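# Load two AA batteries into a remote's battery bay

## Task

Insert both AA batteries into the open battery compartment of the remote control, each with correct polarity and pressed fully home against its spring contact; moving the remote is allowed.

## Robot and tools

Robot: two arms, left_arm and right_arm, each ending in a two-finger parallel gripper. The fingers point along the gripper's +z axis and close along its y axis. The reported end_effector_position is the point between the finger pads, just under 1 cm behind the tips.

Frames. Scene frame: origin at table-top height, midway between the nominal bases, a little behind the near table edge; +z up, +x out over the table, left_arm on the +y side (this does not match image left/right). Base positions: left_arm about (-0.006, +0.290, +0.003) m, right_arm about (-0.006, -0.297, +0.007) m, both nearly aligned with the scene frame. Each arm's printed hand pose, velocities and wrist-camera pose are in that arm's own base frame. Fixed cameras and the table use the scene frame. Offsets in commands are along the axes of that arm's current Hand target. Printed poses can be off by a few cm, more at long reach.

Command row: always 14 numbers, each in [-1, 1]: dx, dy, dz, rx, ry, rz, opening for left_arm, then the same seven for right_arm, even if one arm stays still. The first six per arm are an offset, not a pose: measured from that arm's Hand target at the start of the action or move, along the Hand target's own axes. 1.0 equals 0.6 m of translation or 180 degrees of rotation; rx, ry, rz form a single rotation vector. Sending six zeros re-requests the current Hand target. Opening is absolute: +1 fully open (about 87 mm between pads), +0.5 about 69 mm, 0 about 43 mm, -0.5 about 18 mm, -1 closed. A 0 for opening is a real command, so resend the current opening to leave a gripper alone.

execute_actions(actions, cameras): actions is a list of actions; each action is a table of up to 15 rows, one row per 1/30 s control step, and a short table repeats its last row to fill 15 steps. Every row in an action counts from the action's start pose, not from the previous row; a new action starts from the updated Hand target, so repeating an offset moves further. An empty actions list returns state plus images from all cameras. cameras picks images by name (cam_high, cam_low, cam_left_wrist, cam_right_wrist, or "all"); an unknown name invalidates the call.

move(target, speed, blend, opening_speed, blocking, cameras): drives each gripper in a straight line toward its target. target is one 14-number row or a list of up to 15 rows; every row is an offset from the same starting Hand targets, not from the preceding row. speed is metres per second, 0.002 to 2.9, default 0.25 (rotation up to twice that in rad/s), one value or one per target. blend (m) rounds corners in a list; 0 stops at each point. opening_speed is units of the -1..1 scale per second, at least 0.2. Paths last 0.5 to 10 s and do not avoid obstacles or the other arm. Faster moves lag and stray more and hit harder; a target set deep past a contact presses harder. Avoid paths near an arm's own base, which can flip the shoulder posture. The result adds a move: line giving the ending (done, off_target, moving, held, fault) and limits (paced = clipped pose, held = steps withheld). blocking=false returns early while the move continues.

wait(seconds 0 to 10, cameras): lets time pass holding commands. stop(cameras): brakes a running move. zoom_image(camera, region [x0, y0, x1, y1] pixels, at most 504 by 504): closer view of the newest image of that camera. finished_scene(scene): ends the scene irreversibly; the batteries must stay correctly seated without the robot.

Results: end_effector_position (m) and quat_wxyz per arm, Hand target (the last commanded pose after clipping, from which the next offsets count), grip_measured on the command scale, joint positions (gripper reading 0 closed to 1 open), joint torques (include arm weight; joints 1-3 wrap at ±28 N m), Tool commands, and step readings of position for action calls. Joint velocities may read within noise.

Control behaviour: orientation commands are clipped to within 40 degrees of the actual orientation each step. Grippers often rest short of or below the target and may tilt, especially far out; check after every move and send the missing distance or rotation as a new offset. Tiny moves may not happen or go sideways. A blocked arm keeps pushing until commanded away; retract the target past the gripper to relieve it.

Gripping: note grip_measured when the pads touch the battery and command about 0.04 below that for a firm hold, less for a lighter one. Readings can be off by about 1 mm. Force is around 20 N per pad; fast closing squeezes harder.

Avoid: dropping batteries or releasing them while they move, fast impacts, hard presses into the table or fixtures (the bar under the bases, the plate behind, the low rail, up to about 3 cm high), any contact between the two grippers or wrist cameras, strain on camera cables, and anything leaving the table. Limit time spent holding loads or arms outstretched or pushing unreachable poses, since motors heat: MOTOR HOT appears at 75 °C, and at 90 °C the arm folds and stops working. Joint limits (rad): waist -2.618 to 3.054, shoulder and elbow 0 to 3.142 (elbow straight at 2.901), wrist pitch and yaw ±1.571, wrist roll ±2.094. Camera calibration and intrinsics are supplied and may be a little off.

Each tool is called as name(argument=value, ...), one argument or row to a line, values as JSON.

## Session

Scene 1 was solved. Now look at scene 2.

execute_actions(
  actions=[],
)

zoom_image(
  camera="cam_high",
  region=[130, 130, 430, 430],
)

Scene clock: 0.00 s.
left_arm: end_effector_position=(+0.3713, -0.0321, +0.0301) grip_measured=+1.000 end_effector_quat_wxyz=(+0.560, +0.046, +0.827, -0.018) | right_arm: end_effector_position=(+0.3713, -0.0007, +0.0361) grip_measured=+0.989 end_effector_quat_wxyz=(+0.578, -0.009, +0.814, -0.059)
Joint positions: left_arm=[-0.09 1.593 0.327 0.885 -0.002 0.023 1] | right_arm=[0.081 1.603 0.298 0.97 0.162 -0.057 0.995]
Joint velocities: within noise
Joint torques (N m): no reading
Heat: left arm: 47 °C; right arm: 37 °C.
Hand target: left_arm +0.3774, -0.0328, +0.0394; +0.572, +0.046, +0.818, -0.018 | right_arm +0.3768, +0.0005, +0.0445; +0.589, -0.009, +0.806, -0.057
Tool commands: left_gripper/opening=+1.0 right_gripper/opening=+1.0
camera_calibration:
cam_left_wrist: T_world_to_cam=[[-0.0845615, -0.996316, -0.0142982, -0.00181103], [-0.952176, 0.085027, -0.293482, 0.382987], [0.293617, -0.0112029, -0.955858, 0.0605996], [0, 0, 0, 1]] pos_world=[0.346725, -0.0336897, 0.170299]
cam_right_wrist: T_world_to_cam=[[-0.0368311, -0.992643, 0.115339, 0.00484705], [-0.930184, -0.00812979, -0.367003, 0.381023], [0.36524, -0.120804, -0.923042, 0.0432315], [0, 0, 0, 1]] pos_world=[0.33881, 0.0131316, 0.179182]

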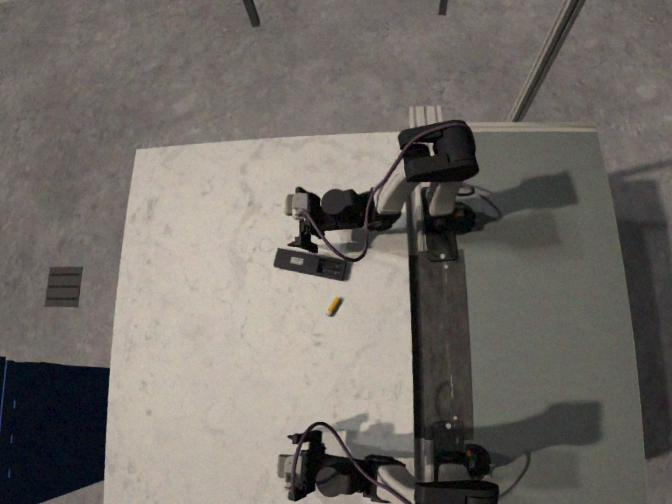

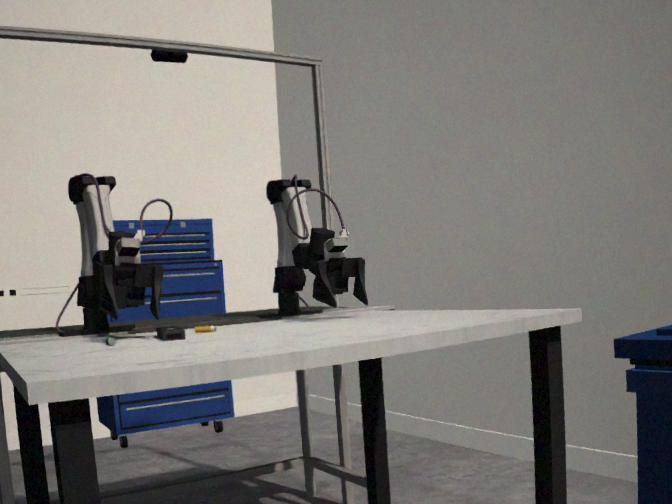

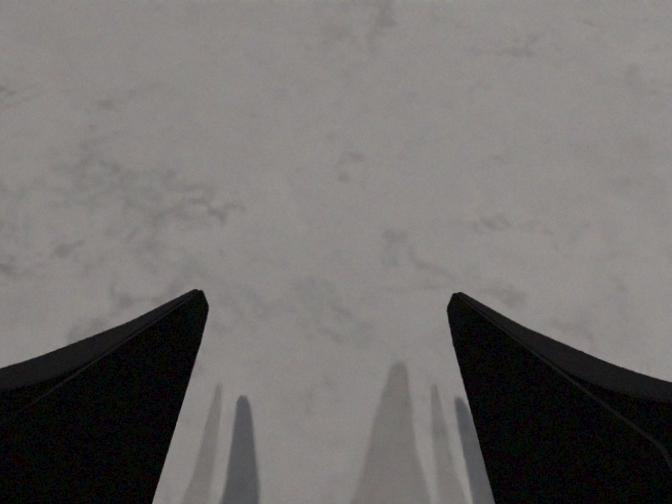

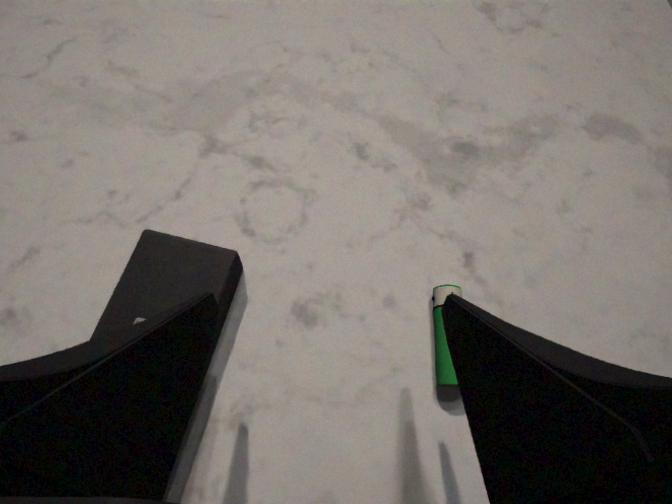

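Scaled by 1.680 from the camera's 672x504 image, which has a finer 960x720 frame.

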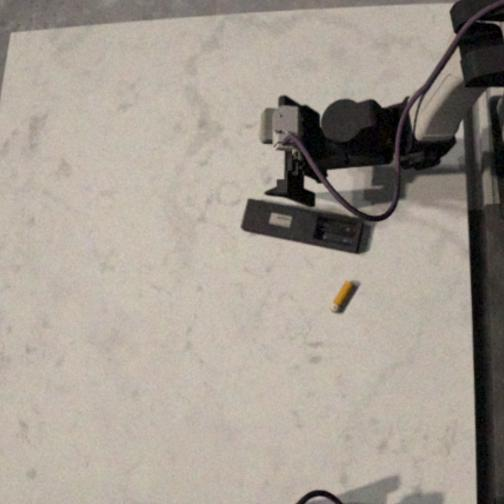

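move(
  target=[0.1,0,-0.1,0,0,0,0.7,0.2,0.13,-0.165,0,0.05,0,0.6],
  speed=0.25,
  cameras=["cam_right_wrist","cam_left_wrist"],
)

Scene clock: 29.73 s.
left_arm: end_effector_position=(+0.2991, -0.0256, +0.0003) grip_measured=+0.700 end_effector_quat_wxyz=(+0.564, +0.046, +0.824, -0.018) | right_arm: end_effector_position=(+0.2815, +0.0890, +0.0027) grip_measured=+0.600 end_effector_quat_wxyz=(+0.607, +0.062, +0.792, -0.002)
Joint positions: left_arm=[-0.09 1.621 0.008 1.241 -0.002 0.023 0.85] | right_arm=[0.676 1.854 0.023 1.473 0.725 0.318 0.8]
Joint torques (N m): left_arm=[0.57 -1.76 2.93 2.08 0.16 -0.02] | right_arm=[1.01 -1.14 -0.44 0.07 -0.12 -0.28]
Heat: left arm: 47 °C; right arm: 38 °C.
Hand target: left_arm +0.3009, -0.0246, +0.0038; +0.573, +0.046, +0.818, -0.018 | right_arm +0.2502, +0.0764, -0.0477; +0.524, -0.004, +0.850, -0.058
Off the commanded pose: left_arm 0.004 m, 1 deg | right_arm 0.061 m, 15 deg.
move: off_target (right_arm)
camera_calibration:
cam_left_wrist: T_world_to_cam=[[-0.0843915, -0.996331, -0.0142198, -0.00193062], [-0.949458, 0.0847349, -0.302241, 0.304197], [0.302337, -0.0120055, -0.953125, 0.050657], [0, 0, 0, 1]] pos_world=[0.273343, -0.0270914, 0.140196]
cam_right_wrist: T_world_to_cam=[[-0.0850724, -0.994448, -0.0619279, 0.108715], [-0.895632, 0.103557, -0.432573, 0.266481], [0.436584, 0.0186646, -0.89947, 0.0235058], [0, 0, 0, 1]] pos_world=[0.237656, 0.0800765, 0.143148]
Images, in order (width x height): cam_left_wrist 672x504, cam_right_wrist 672x504.

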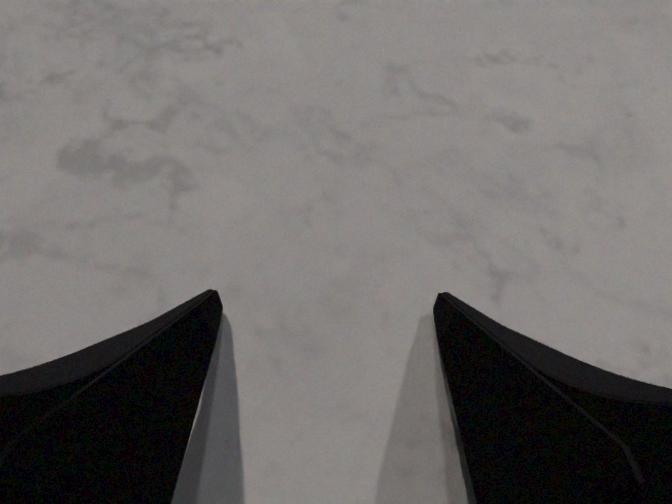

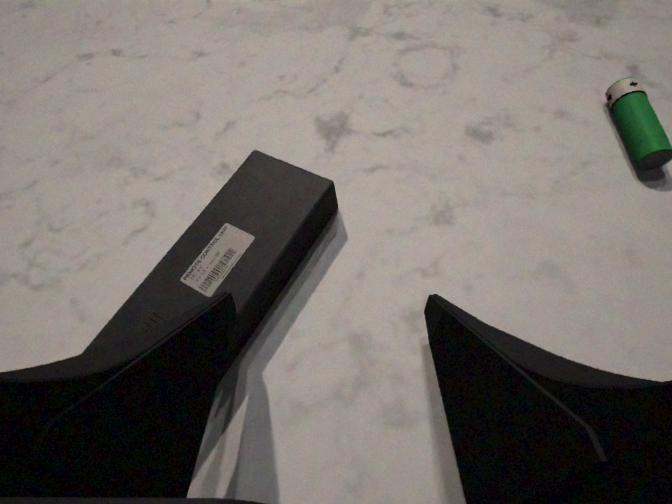

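move(
  target=[-0.08,0,-0.03,0,0,0,0.7,-0.284,0,-0.141,0,0.0,0,0.6],
  speed=0.12,
  cameras=["cam_right_wrist"],
)

Scene clock: 36.83 s.
left_arm: end_effector_position=(+0.2879, -0.0246, +0.0362) grip_measured=+0.700 end_effector_quat_wxyz=(+0.550, +0.046, +0.834, -0.018) | right_arm: end_effector_position=(+0.2465, +0.0914, +0.1321) grip_measured=+0.600 end_effector_quat_wxyz=(+0.518, -0.020, +0.852, -0.073)
Joint positions: left_arm=[-0.09 1.056 0.075 0.575 -0.002 0.023 0.85] | right_arm=[0.802 0.874 0.554 -0.376 0.787 0.373 0.8]
Joint torques (N m): left_arm=[0.05 -2.09 9.43 1.8 0.09 -0.06] | right_arm=[-1.24 -0.88 8.36 1.59 0.22 0.23]
Heat: left arm: 47 °C; right arm: 38 °C.
Hand target: left_arm +0.3004, -0.0257, +0.0550; +0.573, +0.046, +0.818, -0.018 | right_arm +0.2515, +0.0958, +0.1415; +0.524, -0.004, +0.850, -0.058
Off the commanded pose: left_arm 0.023 m, 3 deg | right_arm 0.012 m, 3 deg.
move: off_target (left_arm, right_arm)
camera_calibration:
cam_right_wrist: T_world_to_cam=[[-0.0238072, -0.988296, 0.150678, 0.072412], [-0.973043, -0.0116764, -0.230327, 0.293795], [0.229391, -0.152099, -0.961377, 0.230022], [0, 0, 0, 1]] pos_world=[0.234835, 0.109981, 0.277896]
Images, in order (width x height): cam_right_wrist 672x504.

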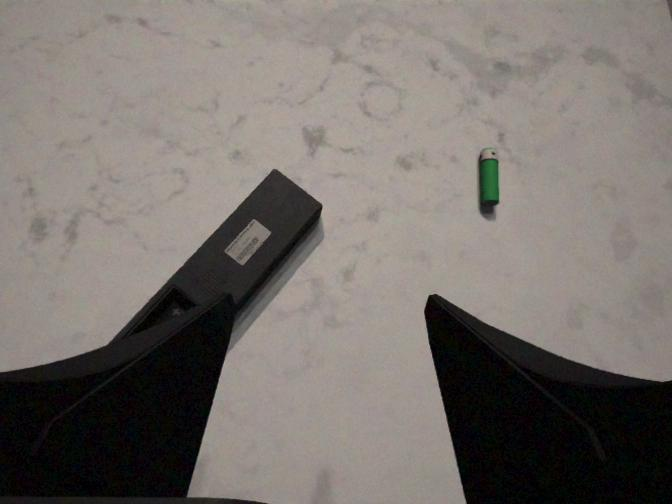

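move(
  target=[-0.06,0,0,0,0,0,0.7,-0.05,-0.08,-0.05,0,0.1,0,0.6],
  speed=0.2,
  cameras=["cam_right_wrist","cam_high"],
)

zoom_image(
  camera="cam_high",
  region=[200, 150, 430, 350],
)

Scene clock: 41.57 s.
left_arm: end_effector_position=(+0.3014, -0.0258, +0.0680) grip_measured=+0.700 end_effector_quat_wxyz=(+0.549, +0.046, +0.835, -0.017) | right_arm: end_effector_position=(+0.2311, +0.0506, +0.1784) grip_measured=+0.600 end_effector_quat_wxyz=(+0.378, +0.008, +0.924, -0.064)
Joint positions: left_arm=[-0.09 0.976 0.209 0.359 -0.002 0.023 0.85] | right_arm=[0.49 0.95 0.955 -0.909 0.454 0.348 0.8]
Joint torques (N m): left_arm=[-0.31 -2.04 10.3 1.8 0.04 -0.07] | right_arm=[-0.95 -1.25 8.25 1.54 0.1 -0.19]
Heat: left arm: 47 °C; right arm: 39 °C.
Hand target: left_arm +0.3127, -0.0277, +0.0888; +0.572, +0.046, +0.818, -0.018 | right_arm +0.2357, +0.0529, +0.1864; +0.385, +0.005, +0.921, -0.058
Off the commanded pose: left_arm 0.024 m, 3 deg | right_arm 0.010 m, 1 deg.
move: off_target (left_arm)
camera_calibration:
cam_right_wrist: T_world_to_cam=[[-0.0444699, -0.99258, 0.113173, 0.0364764], [-0.995463, 0.0535654, 0.0786387, 0.235716], [-0.0841173, -0.109163, -0.990458, 0.347235], [0, 0, 0, 1]] pos_world=[0.265477, 0.0614846, 0.321257]
Images, in order (width x height): cam_high 672x504, cam_right_wrist 672x504.

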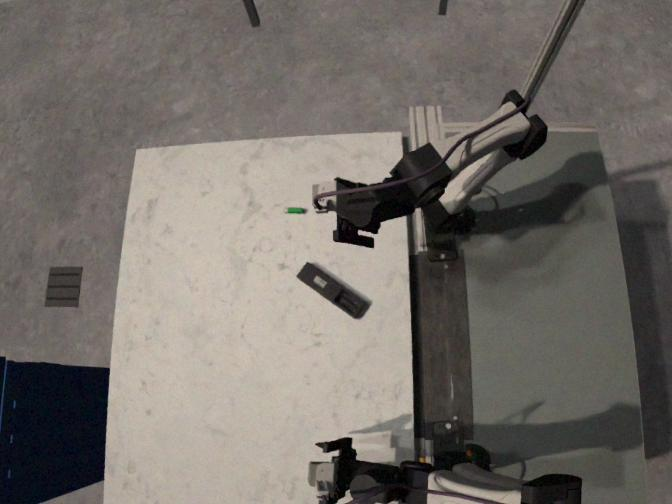

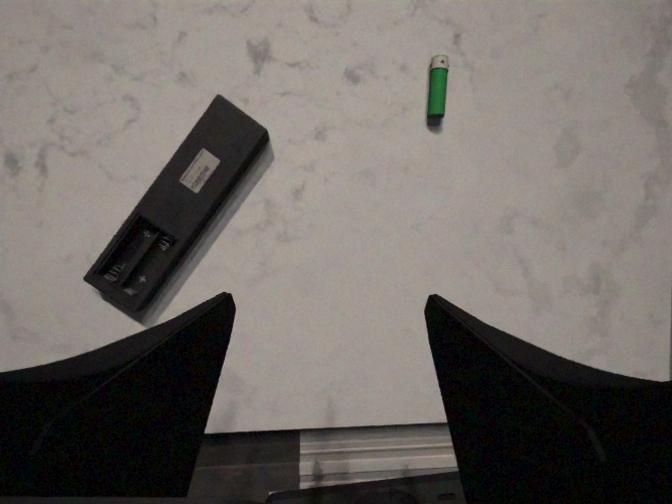

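Scaled by 2.191 from the camera's 672x504 image, which has a finer 960x720 frame.

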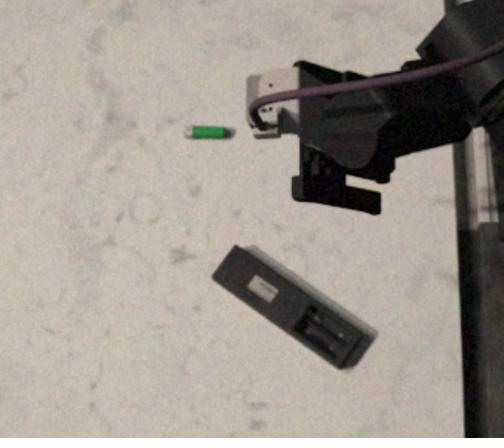

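execute_actions(
  actions=[],
)

zoom_image(
  camera="cam_low",
  region=[0, 260, 400, 420],
)

Scene clock: 45.67 s.
left_arm: end_effector_position=(+0.3014, -0.0258, +0.0679) grip_measured=+0.700 end_effector_quat_wxyz=(+0.549, +0.046, +0.835, -0.017) | right_arm: end_effector_position=(+0.2310, +0.0506, +0.1782) grip_measured=+0.600 end_effector_quat_wxyz=(+0.378, +0.008, +0.924, -0.064)
Joint positions: left_arm=[-0.09 0.976 0.209 0.358 -0.002 0.023 0.85] | right_arm=[0.49 0.95 0.955 -0.909 0.453 0.348 0.8]
Joint velocities: within noise
Joint torques (N m): left_arm=[-0.38 -2.03 10.32 1.82 0.05 -0.07] | right_arm=[-1.01 -1.09 7.97 1.42 0.14 -0.2]
Heat: left arm: 46 °C; right arm: 40 °C.
Hand target: left_arm +0.3127, -0.0277, +0.0888; +0.572, +0.046, +0.818, -0.018 | right_arm +0.2357, +0.0529, +0.1864; +0.385, +0.005, +0.921, -0.058
Tool commands: left_gripper/opening=+0.7 right_gripper/opening=+0.6
Off the commanded pose: left_arm 0.024 m, 3 deg | right_arm 0.010 m, 1 deg.
camera_calibration:
cam_left_wrist: T_world_to_cam=[[-0.0849519, -0.996281, -0.0143712, -0.000739071], [-0.959853, 0.0856985, -0.267093, 0.327519], [0.267331, -0.00889575, -0.963564, 0.125826], [0, 0, 0, 1]] pos_world=[0.28067, -0.0276849, 0.208708]
cam_right_wrist: T_world_to_cam=[[-0.0441671, -0.992568, 0.11339, 0.0363377], [-0.995417, 0.0533595, 0.079357, 0.235495], [-0.0848176, -0.109365, -0.990376, 0.347307], [0, 0, 0, 1]] pos_world=[0.265478, 0.061485, 0.321157]

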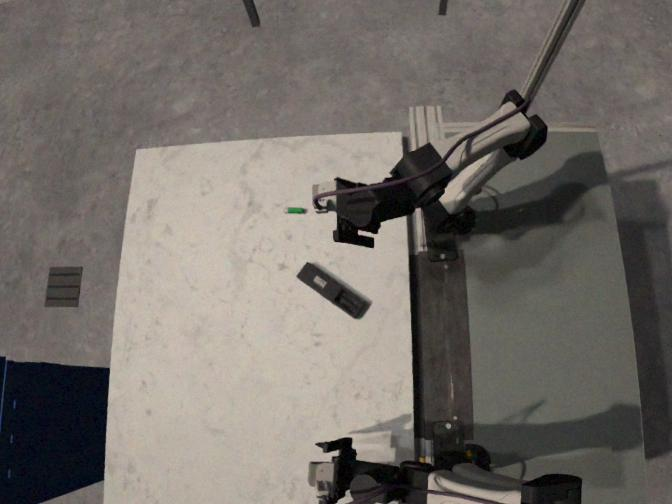

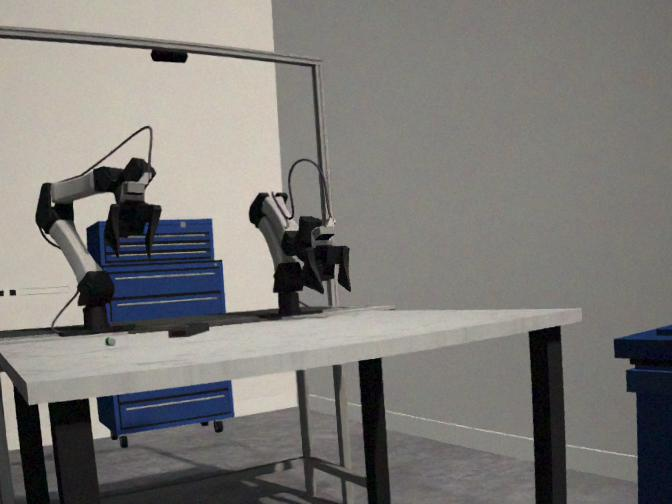

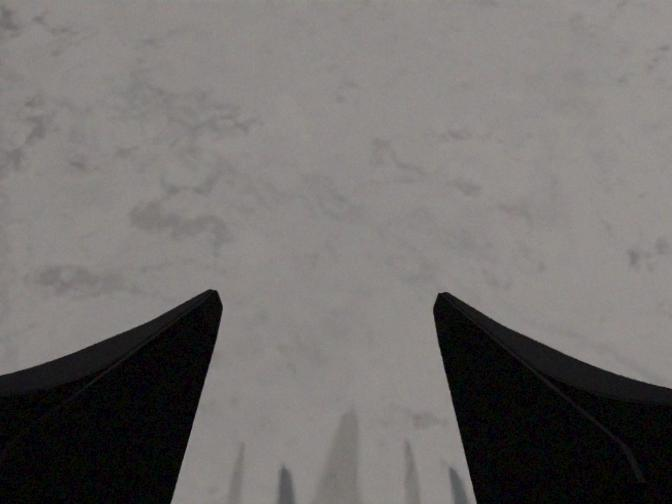

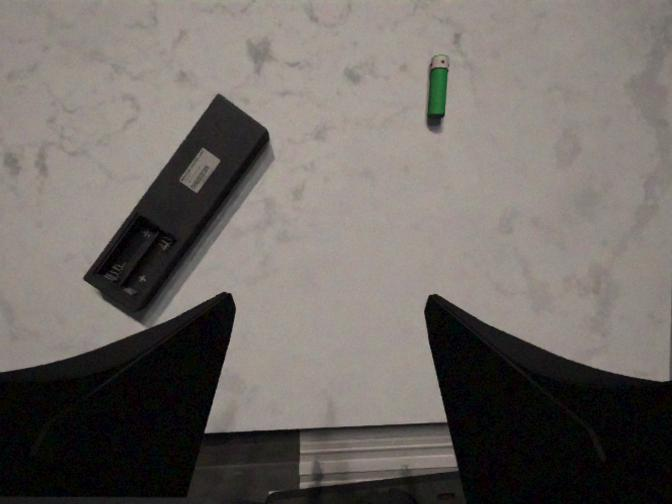

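Scaled by 1.260 from the camera's 672x504 image, which has a finer 960x720 frame.

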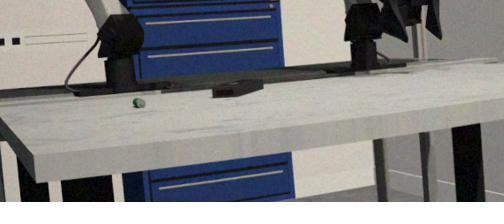

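zoom_image(
  camera="cam_high",
  region=[300, 400, 560, 504],
)

zoom_image(
  camera="cam_high",
  region=[330, 250, 560, 450],
)

zoom_image(
  camera="cam_low",
  region=[160, 260, 340, 360],
)

Scaled by 1.938 from the camera's 672x504 image, which has a finer 960x720 frame.

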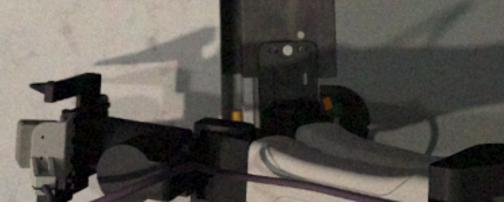

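Scaled by 2.191 from the camera's 672x504 image, which has a finer 960x720 frame.

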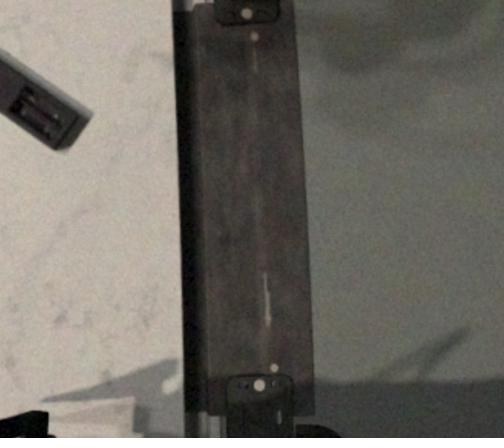

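Scaled by 2.800 from the camera's 672x504 image, which has a finer 960x720 frame.

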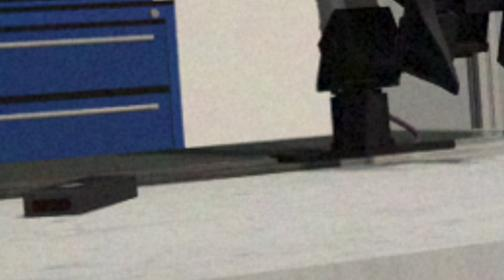

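move(
  target=[-0.1774,-0.2142,-0.151,0.1,0.2,0.04,0.7,0,0,0,0,0,0,0.6],
  speed=0.25,
  cameras=["cam_high","cam_left_wrist","cam_low"],
)

zoom_image(
  camera="cam_high",
  region=[380, 400, 540, 504],
)

Scene clock: 63.90 s.
left_arm: end_effector_position=(+0.2472, -0.1472, +0.2080) grip_measured=+0.700 end_effector_quat_wxyz=(+0.270, +0.189, +0.940, -0.084) | right_arm: end_effector_position=(+0.2310, +0.0506, +0.1782) grip_measured=+0.600 end_effector_quat_wxyz=(+0.378, +0.008, +0.924, -0.064)
Joint positions: left_arm=[-0.528 1.286 1.341 -1.053 -0.015 -0.126 0.85] | right_arm=[0.49 0.95 0.955 -0.909 0.453 0.348 0.8]
Joint torques (N m): left_arm=[-0.38 -2.1 10.11 1.26 0.16 -0.15] | right_arm=[-0.96 -1.05 8.02 1.43 0.14 -0.14]
Heat: left arm: 45 °C; right arm: 41 °C.
Hand target: left_arm +0.2518, -0.1537, +0.2170; +0.279, +0.187, +0.937, -0.094 | right_arm +0.2357, +0.0529, +0.1864; +0.385, +0.005, +0.921, -0.058
Off the commanded pose: left_arm 0.012 m, 2 deg | right_arm 0.010 m, 1 deg.
move: off_target (left_arm)
camera_calibration:
cam_left_wrist: T_world_to_cam=[[-0.388788, -0.919678, 0.0551121, -0.0523842], [-0.866923, 0.385426, 0.316056, 0.223161], [-0.311911, 0.0751006, -0.947139, 0.426304], [0, 0, 0, 1]] pos_world=[0.306066, -0.166204, 0.336125]
Images, in order (width x height): cam_high 672x504, cam_low 672x504, cam_left_wrist 672x504.

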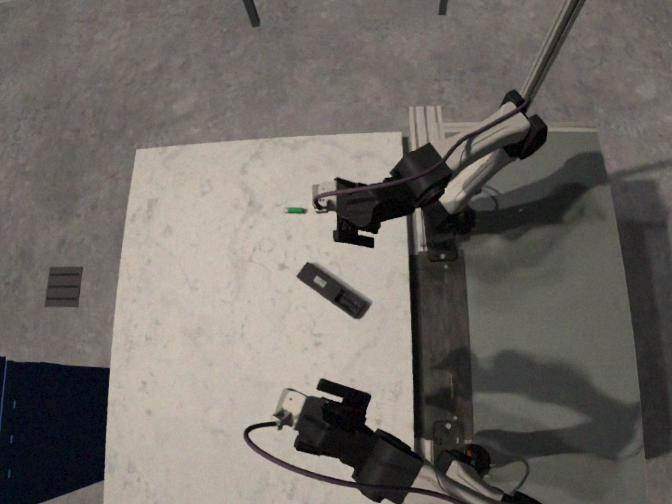

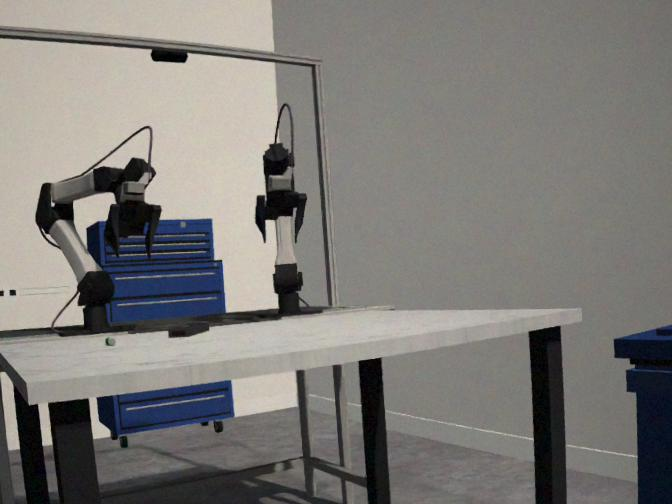

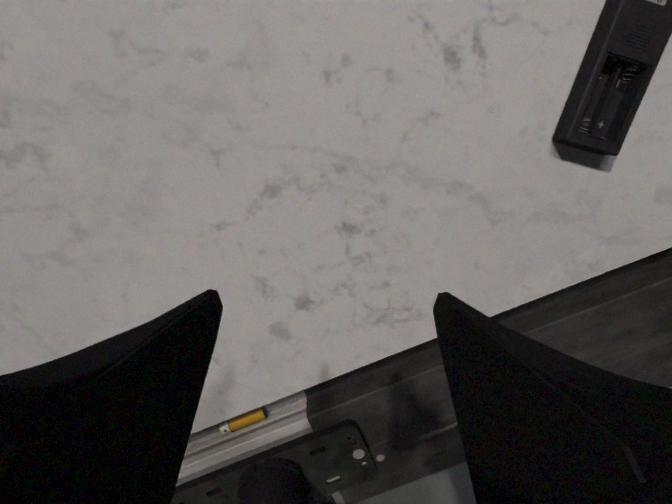

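Scaled by 3.150 from the camera's 672x504 image, which has a finer 960x720 frame.

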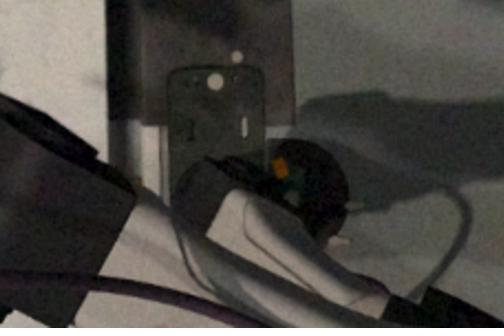

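zoom_image(
  camera="cam_left_wrist",
  region=[160, 370, 340, 500],
)

Scaled by 2.800 from the camera's 672x504 image, which has a finer 960x720 frame.

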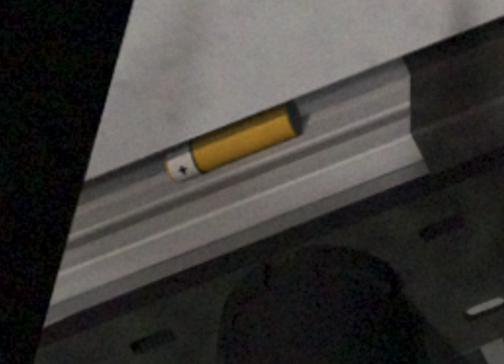

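move(
  target=[0.159,0.5445,-0.169,-0.191,0.0,-0.28,0.7,0,0,0,0,0,0,0.6],
  speed=0.3,
  cameras=["cam_high","cam_left_wrist"],
)

zoom_image(
  camera="cam_high",
  region=[370, 400, 530, 504],
)

Scene clock: 86.90 s.
left_arm: end_effector_position=(+0.2536, +0.1938, +0.2153) grip_measured=+0.700 end_effector_quat_wxyz=(+0.239, -0.307, +0.919, +0.061) | right_arm: end_effector_position=(+0.2310, +0.0506, +0.1782) grip_measured=+0.600 end_effector_quat_wxyz=(+0.378, +0.008, +0.924, -0.064)
Joint positions: left_arm=[0.677 1.483 1.556 -1.147 0.049 0.019 0.85] | right_arm=[0.49 0.95 0.955 -0.909 0.453 0.348 0.8]
Joint torques (N m): left_arm=[0.16 -3.52 9.96 1.26 0.02 -0.15] | right_arm=[-0.96 -1.03 7.87 1.41 0.14 -0.14]
Heat: left arm: 44 °C; right arm: 42 °C.
Hand target: left_arm +0.2601, +0.2011, +0.2244; +0.255, -0.312, +0.913, +0.070 | right_arm +0.2357, +0.0529, +0.1864; +0.385, +0.005, +0.921, -0.058
Off the commanded pose: left_arm 0.013 m, 2 deg | right_arm 0.010 m, 1 deg.
move: off_target (left_arm)
camera_calibration:
cam_left_wrist: T_world_to_cam=[[0.605377, -0.79526, 0.0328779, -0.00816488], [-0.742402, -0.549282, 0.383574, 0.229994], [-0.286982, -0.256616, -0.922925, 0.462328], [0, 0, 0, 1]] pos_world=[0.308371, 0.238479, 0.338743]
Images, in order (width x height): cam_high 672x504, cam_left_wrist 672x504.

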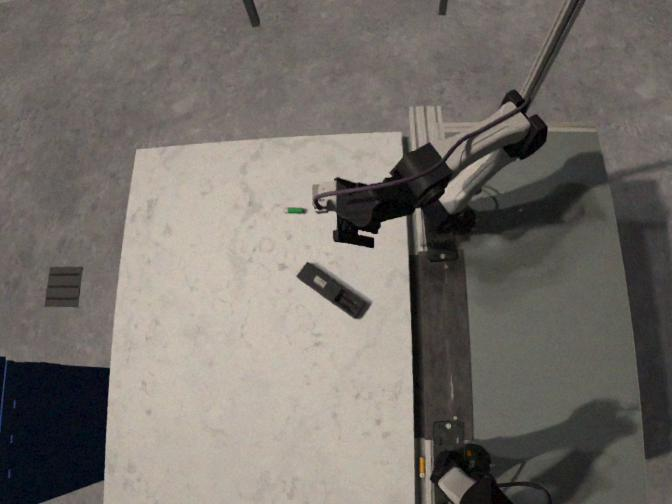

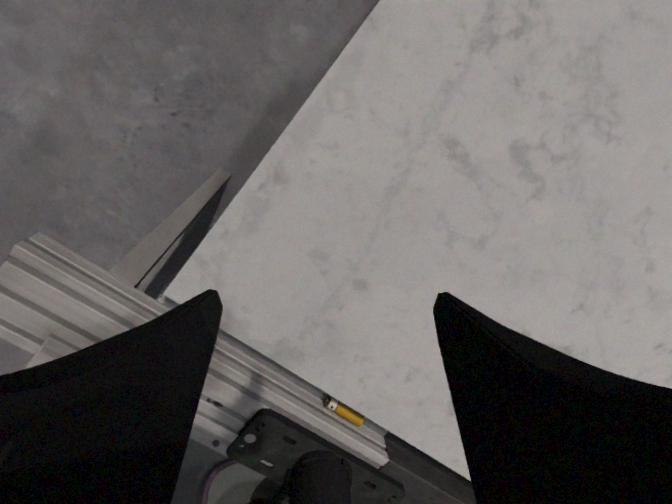

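Scaled by 3.150 from the camera's 672x504 image, which has a finer 960x720 frame.

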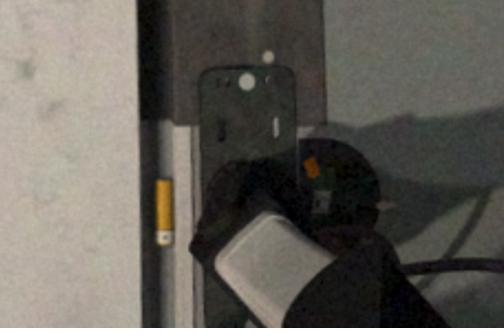

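zoom_image(
  camera="cam_left_wrist",
  region=[260, 350, 440, 480],
)

Scaled by 2.800 from the camera's 672x504 image, which has a finer 960x720 frame.

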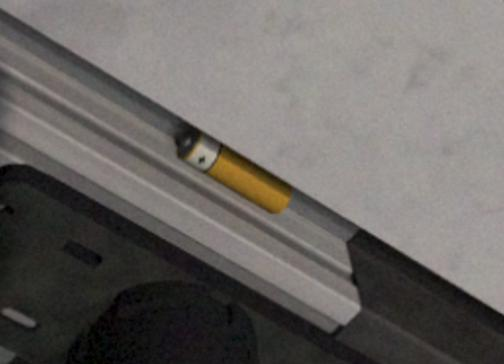

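move(
  target=[0.2927,-0.097,-0.0669,0.0583,0.194,0.0991,0.6,0,0,0,0,0,0,0.6],
  speed=0.2,
  cameras=["cam_low","cam_left_wrist"],
)

Scene clock: 142.77 s.
left_arm: end_effector_position=(+0.1617, +0.0535, +0.1681) grip_measured=+0.600 end_effector_quat_wxyz=(-0.025, -0.158, +0.985, -0.067) | right_arm: end_effector_position=(+0.2310, +0.0506, +0.1782) grip_measured=+0.600 end_effector_quat_wxyz=(+0.378, +0.008, +0.924, -0.064)
Joint positions: left_arm=[0.415 1.426 1.337 -1.564 0.117 0.102 0.8] | right_arm=[0.49 0.95 0.955 -0.909 0.453 0.348 0.8]
Joint torques (N m): left_arm=[-0.53 -5.27 5.76 0.2 0.27 0.04] | right_arm=[-0.87 -1.02 8.03 1.47 0.16 -0.21]
Heat: left arm: 45 °C; right arm: 44 °C.
Hand target: left_arm +0.1596, +0.0497, +0.1713; -0.016, -0.151, +0.986, -0.070 | right_arm +0.2357, +0.0529, +0.1864; +0.385, +0.005, +0.921, -0.058
Off the commanded pose: left_arm 0.005 m, 1 deg | right_arm 0.010 m, 1 deg.
move: done
camera_calibration:
cam_left_wrist: T_world_to_cam=[[0.32547, -0.93847, 0.11551, -0.0235202], [-0.569864, -0.0972022, 0.81597, -0.0219275], [-0.754535, -0.331399, -0.566437, 0.376084], [0, 0, 0, 1]] pos_world=[0.278928, 0.100429, 0.233637]
Images, in order (width x height): cam_low 672x504, cam_left_wrist 672x504.

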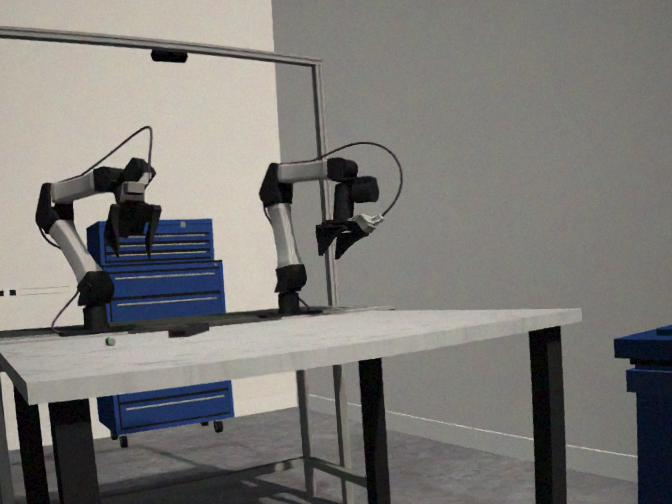

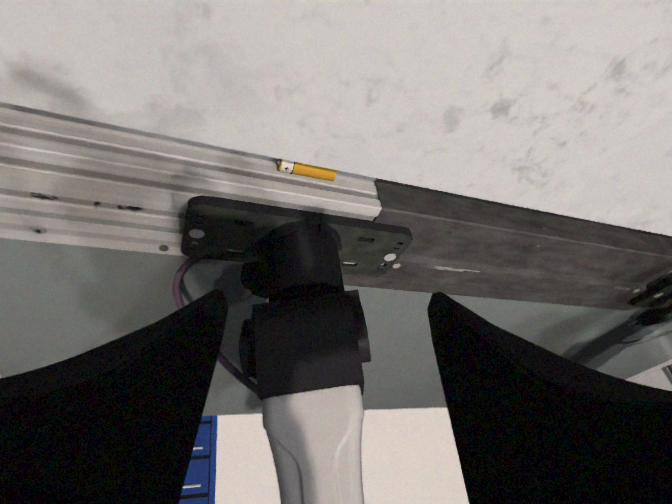

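zoom_image(
  camera="cam_left_wrist",
  region=[200, 130, 420, 290],
)

Scaled by 2.291 from the camera's 672x504 image, which has a finer 960x720 frame.

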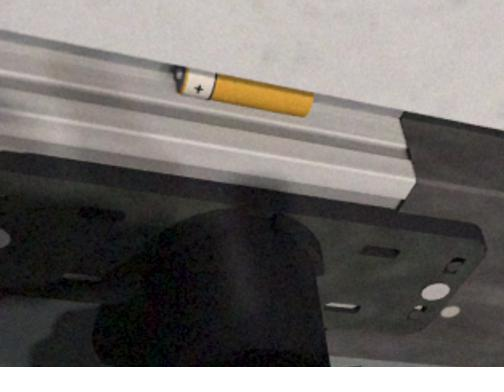

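move(
  target=[0.1323,-0.008,0.1385,-0.0147,0.028,0.105,0.4,0,0,0,0,0,0,0.6],
  speed=0.1,
  cameras=["cam_low","cam_left_wrist","cam_high"],
)

Scene clock: 160.77 s.
left_arm: end_effector_position=(+0.0819, +0.0076, +0.0955) grip_measured=+0.400 end_effector_quat_wxyz=(-0.062, +0.006, +0.996, -0.062) | right_arm: end_effector_position=(+0.2310, +0.0506, +0.1782) grip_measured=+0.600 end_effector_quat_wxyz=(+0.378, +0.008, +0.924, -0.064)
Joint positions: left_arm=[0.194 1.128 0.826 -1.415 0.098 0.214 0.7] | right_arm=[0.49 0.95 0.955 -0.909 0.453 0.348 0.8]
Joint torques (N m): left_arm=[-0.47 -2.22 5.71 0.34 0.06 0.08] | right_arm=[-1.01 -1.37 8.1 1.47 0.19 -0.11]
Heat: left arm: 45 °C; right arm: 44 °C.
Hand target: left_arm +0.0845, +0.0097, +0.0940; -0.051, +0.016, +0.997, -0.056 | right_arm +0.2357, +0.0529, +0.1864; +0.385, +0.005, +0.921, -0.058
Off the commanded pose: left_arm 0.004 m, 2 deg | right_arm 0.010 m, 1 deg.
move: done
camera_calibration:
cam_left_wrist: T_world_to_cam=[[0.00563763, -0.993235, 0.115989, -0.0056551], [-0.526335, 0.0956763, 0.844877, -0.0203585], [-0.850259, -0.065812, -0.522235, 0.261161], [0, 0, 0, 1]] pos_world=[0.211371, 0.0135185, 0.154243]
Images, in order (width x height): cam_high 672x504, cam_low 672x504, cam_left_wrist 672x504.

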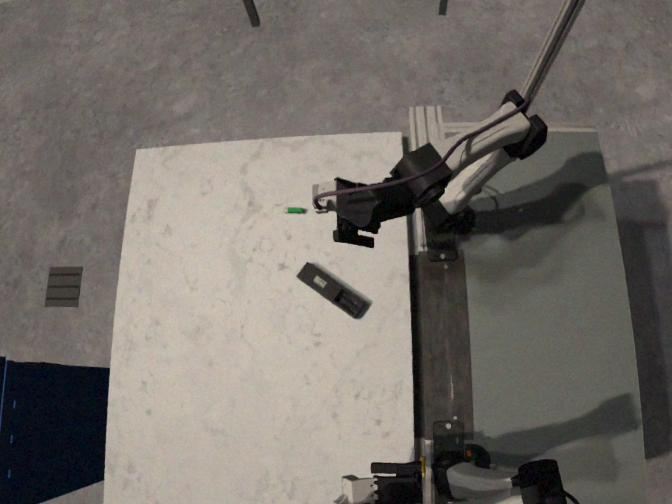

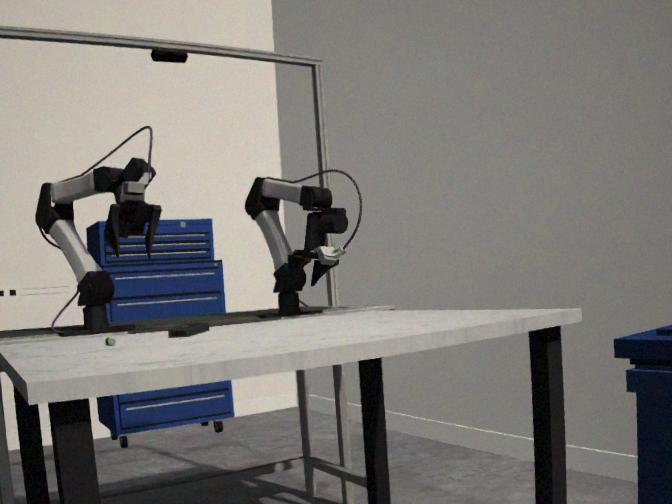

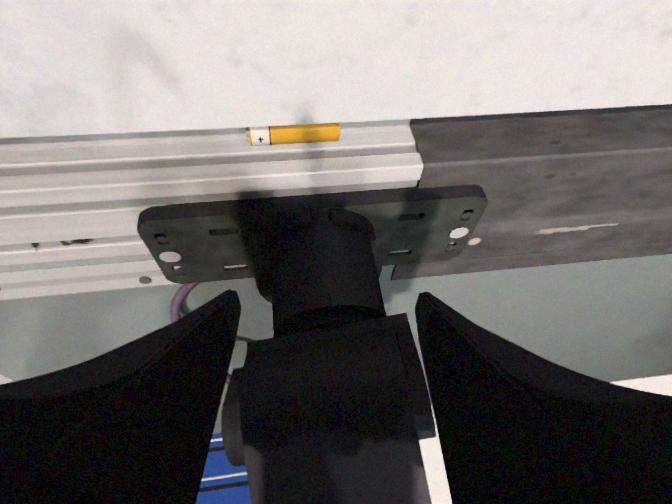

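move(
  target=[0.024,0.011,0.075,0,0.025,0.0,0.4,0,0,0,0,0,0,0.6],
  speed=0.06,
  cameras=["cam_low","cam_left_wrist"],
)

zoom_image(
  camera="cam_low",
  region=[200, 160, 380, 330],
)

Scene clock: 168.73 s.
left_arm: end_effector_position=(+0.0640, +0.0089, +0.0528) grip_measured=+0.400 end_effector_quat_wxyz=(-0.091, +0.015, +0.994, -0.059) | right_arm: end_effector_position=(+0.2310, +0.0506, +0.1782) grip_measured=+0.600 end_effector_quat_wxyz=(+0.378, +0.008, +0.924, -0.064)
Joint positions: left_arm=[0.197 1.145 0.645 -1.275 0.077 0.235 0.7] | right_arm=[0.49 0.95 0.955 -0.909 0.453 0.348 0.8]
Joint torques (N m): left_arm=[0.5 -0.44 5.53 0.19 0.04 0.09] | right_arm=[-0.72 -1.13 8.01 1.45 0.14 -0.08]
Heat: left arm: 44 °C; right arm: 44 °C.
Hand target: left_arm +0.0655, +0.0119, +0.0502; -0.091, +0.018, +0.994, -0.055 | right_arm +0.2357, +0.0529, +0.1864; +0.385, +0.005, +0.921, -0.058
Off the commanded pose: left_arm 0.004 m, 1 deg | right_arm 0.010 m, 1 deg.
move: done
camera_calibration:
cam_left_wrist: T_world_to_cam=[[-0.00926617, -0.993865, 0.110215, 0.00194482], [-0.474972, 0.101367, 0.874143, 0.00126495], [-0.879952, -0.0442492, -0.472997, 0.222799], [0, 0, 0, 1]] pos_world=[0.196671, 0.0116633, 0.104063]
Images, in order (width x height): cam_low 672x504, cam_left_wrist 672x504.

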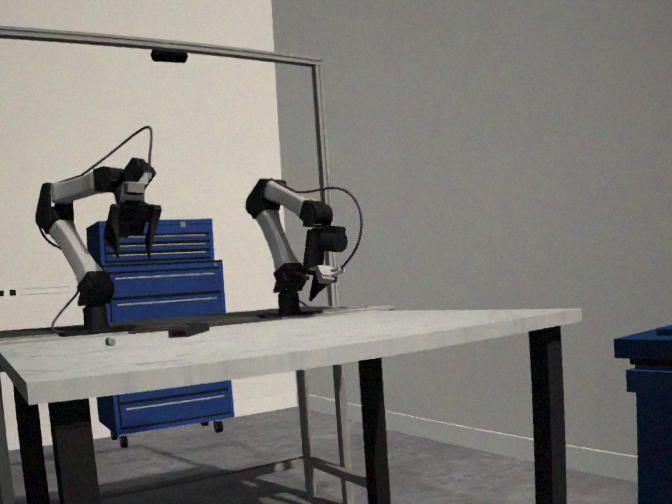

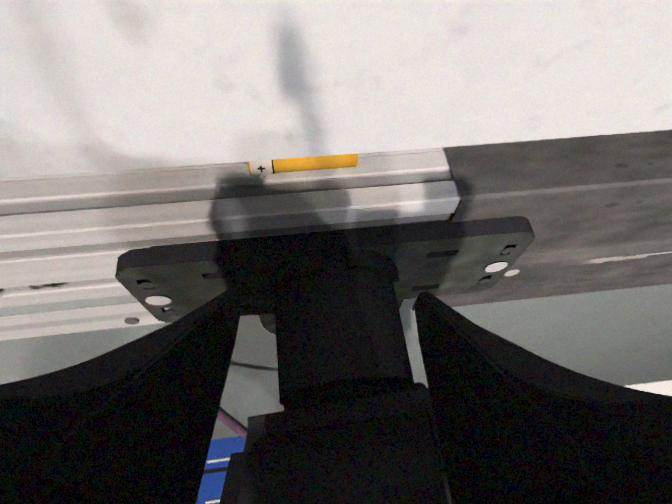

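Scaled by 2.800 from the camera's 672x504 image, which has a finer 960x720 frame.

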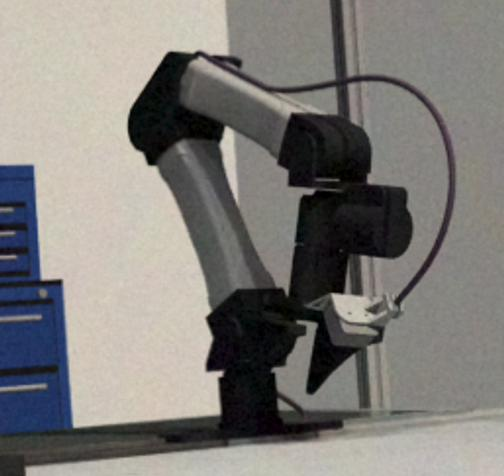

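move(
  target=[-0.0083,0.005,0.0612,0,0.04,0.0,0.4,0,0,0,0,0,0,0.6],
  speed=0.06,
  cameras=["cam_low","cam_left_wrist"],
)

zoom_image(
  camera="cam_low",
  region=[200, 160, 380, 330],
)

Scene clock: 179.93 s.
left_arm: end_effector_position=(+0.0630, +0.0098, +0.0157) grip_measured=+0.400 end_effector_quat_wxyz=(-0.152, +0.023, +0.986, -0.060) | right_arm: end_effector_position=(+0.2310, +0.0506, +0.1782) grip_measured=+0.600 end_effector_quat_wxyz=(+0.378, +0.008, +0.924, -0.064)
Joint positions: left_arm=[0.17 1.368 0.575 -1.101 0.059 0.225 0.7] | right_arm=[0.49 0.95 0.955 -0.909 0.453 0.348 0.8]
Joint torques (N m): left_arm=[-0.55 -1.32 4.72 0.04 0.04 -0.15] | right_arm=[-0.98 -0.83 7.92 1.41 0.21 -0.16]
Heat: left arm: 43 °C; right arm: 45 °C.
Hand target: left_arm +0.0639, +0.0107, +0.0131; -0.153, +0.022, +0.987, -0.054 | right_arm +0.2357, +0.0529, +0.1864; +0.385, +0.005, +0.921, -0.058
Off the commanded pose: left_arm 0.003 m, 1 deg | right_arm 0.010 m, 1 deg.
move: done
camera_calibration:
cam_left_wrist: T_world_to_cam=[[-0.0177273, -0.993292, 0.114265, 0.00743483], [-0.363457, 0.112866, 0.924749, 0.0252464], [-0.931442, -0.0251371, -0.36302, 0.205782], [0, 0, 0, 1]] pos_world=[0.200982, 0.00970826, 0.050507]
Images, in order (width x height): cam_low 672x504, cam_left_wrist 672x504.

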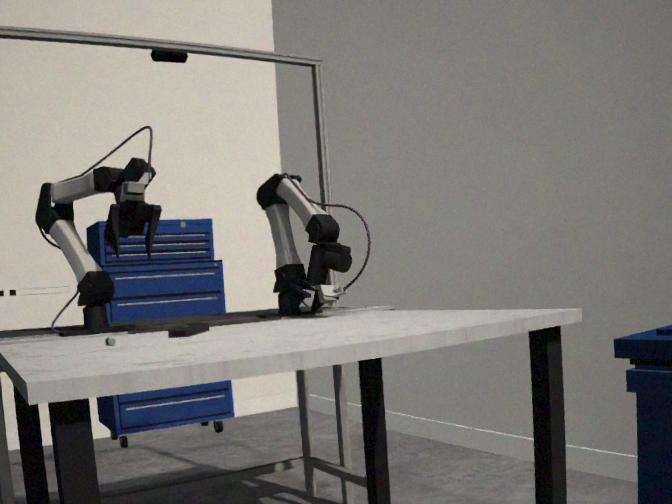

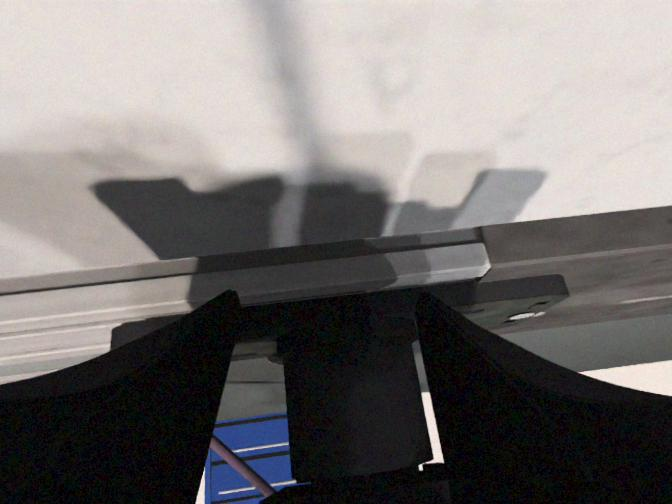

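Scaled by 2.800 from the camera's 672x504 image, which has a finer 960x720 frame.

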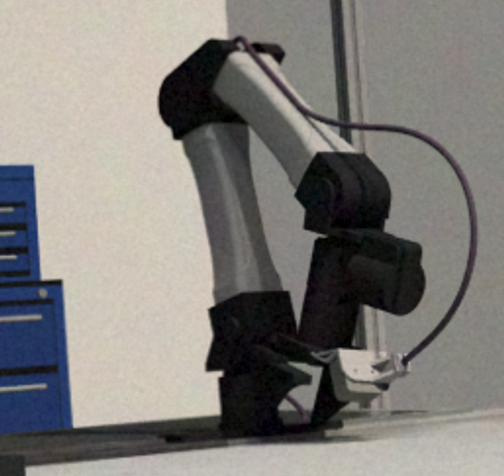

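zoom_image(
  camera="cam_left_wrist",
  region=[180, 180, 500, 340],
)

zoom_image(
  camera="cam_high",
  region=[370, 400, 530, 504],
)

Scaled by 1.575 from the camera's 672x504 image, which has a finer 960x720 frame.

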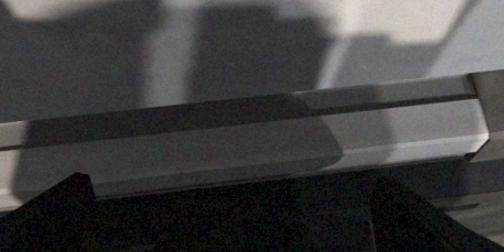

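This scene's latest camera images include none from cam_high. They are from: cam_low, cam_left_wrist. cam_high's image comes with the result of a call that names it in "cameras".

wait(
  seconds=0.1,
  cameras=["cam_high"],
)

zoom_image(
  camera="cam_high",
  region=[370, 420, 500, 504],
)

Scene clock: 186.60 s.
left_arm: end_effector_position=(+0.0631, +0.0098, +0.0156) grip_measured=+0.400 end_effector_quat_wxyz=(-0.152, +0.023, +0.986, -0.060) | right_arm: end_effector_position=(+0.2310, +0.0506, +0.1782) grip_measured=+0.600 end_effector_quat_wxyz=(+0.378, +0.008, +0.924, -0.064)
Joint positions: left_arm=[0.17 1.368 0.575 -1.1 0.059 0.225 0.7] | right_arm=[0.49 0.95 0.955 -0.909 0.453 0.348 0.8]
Joint torques (N m): left_arm=[-0.54 -1.26 4.68 0.01 0.03 -0.15] | right_arm=[-0.88 -0.99 8.01 1.48 0.14 -0.15]
Heat: left arm: 43 °C; right arm: 45 °C.
Hand target: left_arm +0.0639, +0.0107, +0.0131; -0.153, +0.022, +0.987, -0.054 | right_arm +0.2357, +0.0529, +0.1864; +0.385, +0.005, +0.921, -0.058
Tool commands: left_gripper/opening=+0.4 right_gripper/opening=+0.6
Off the commanded pose: left_arm 0.003 m, 1 deg | right_arm 0.010 m, 1 deg.
wait: 0.10 s; at rest from the start
Images, in order (width x height): cam_high 672x504.

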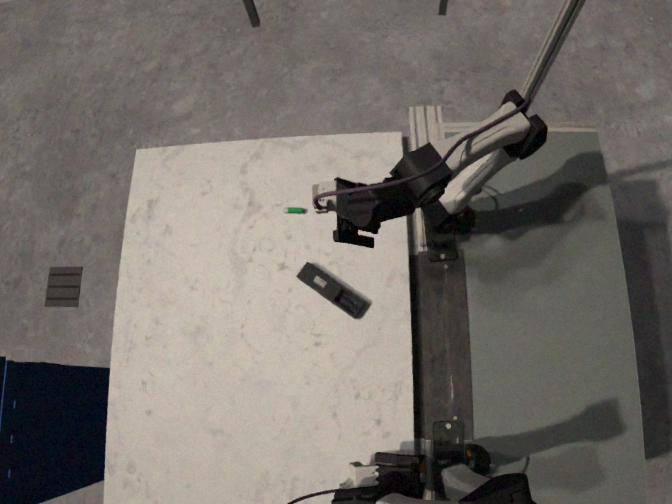

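Scaled by 3.877 from the camera's 672x504 image, which has a finer 960x720 frame.

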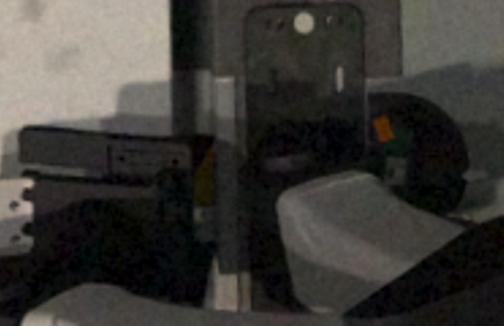

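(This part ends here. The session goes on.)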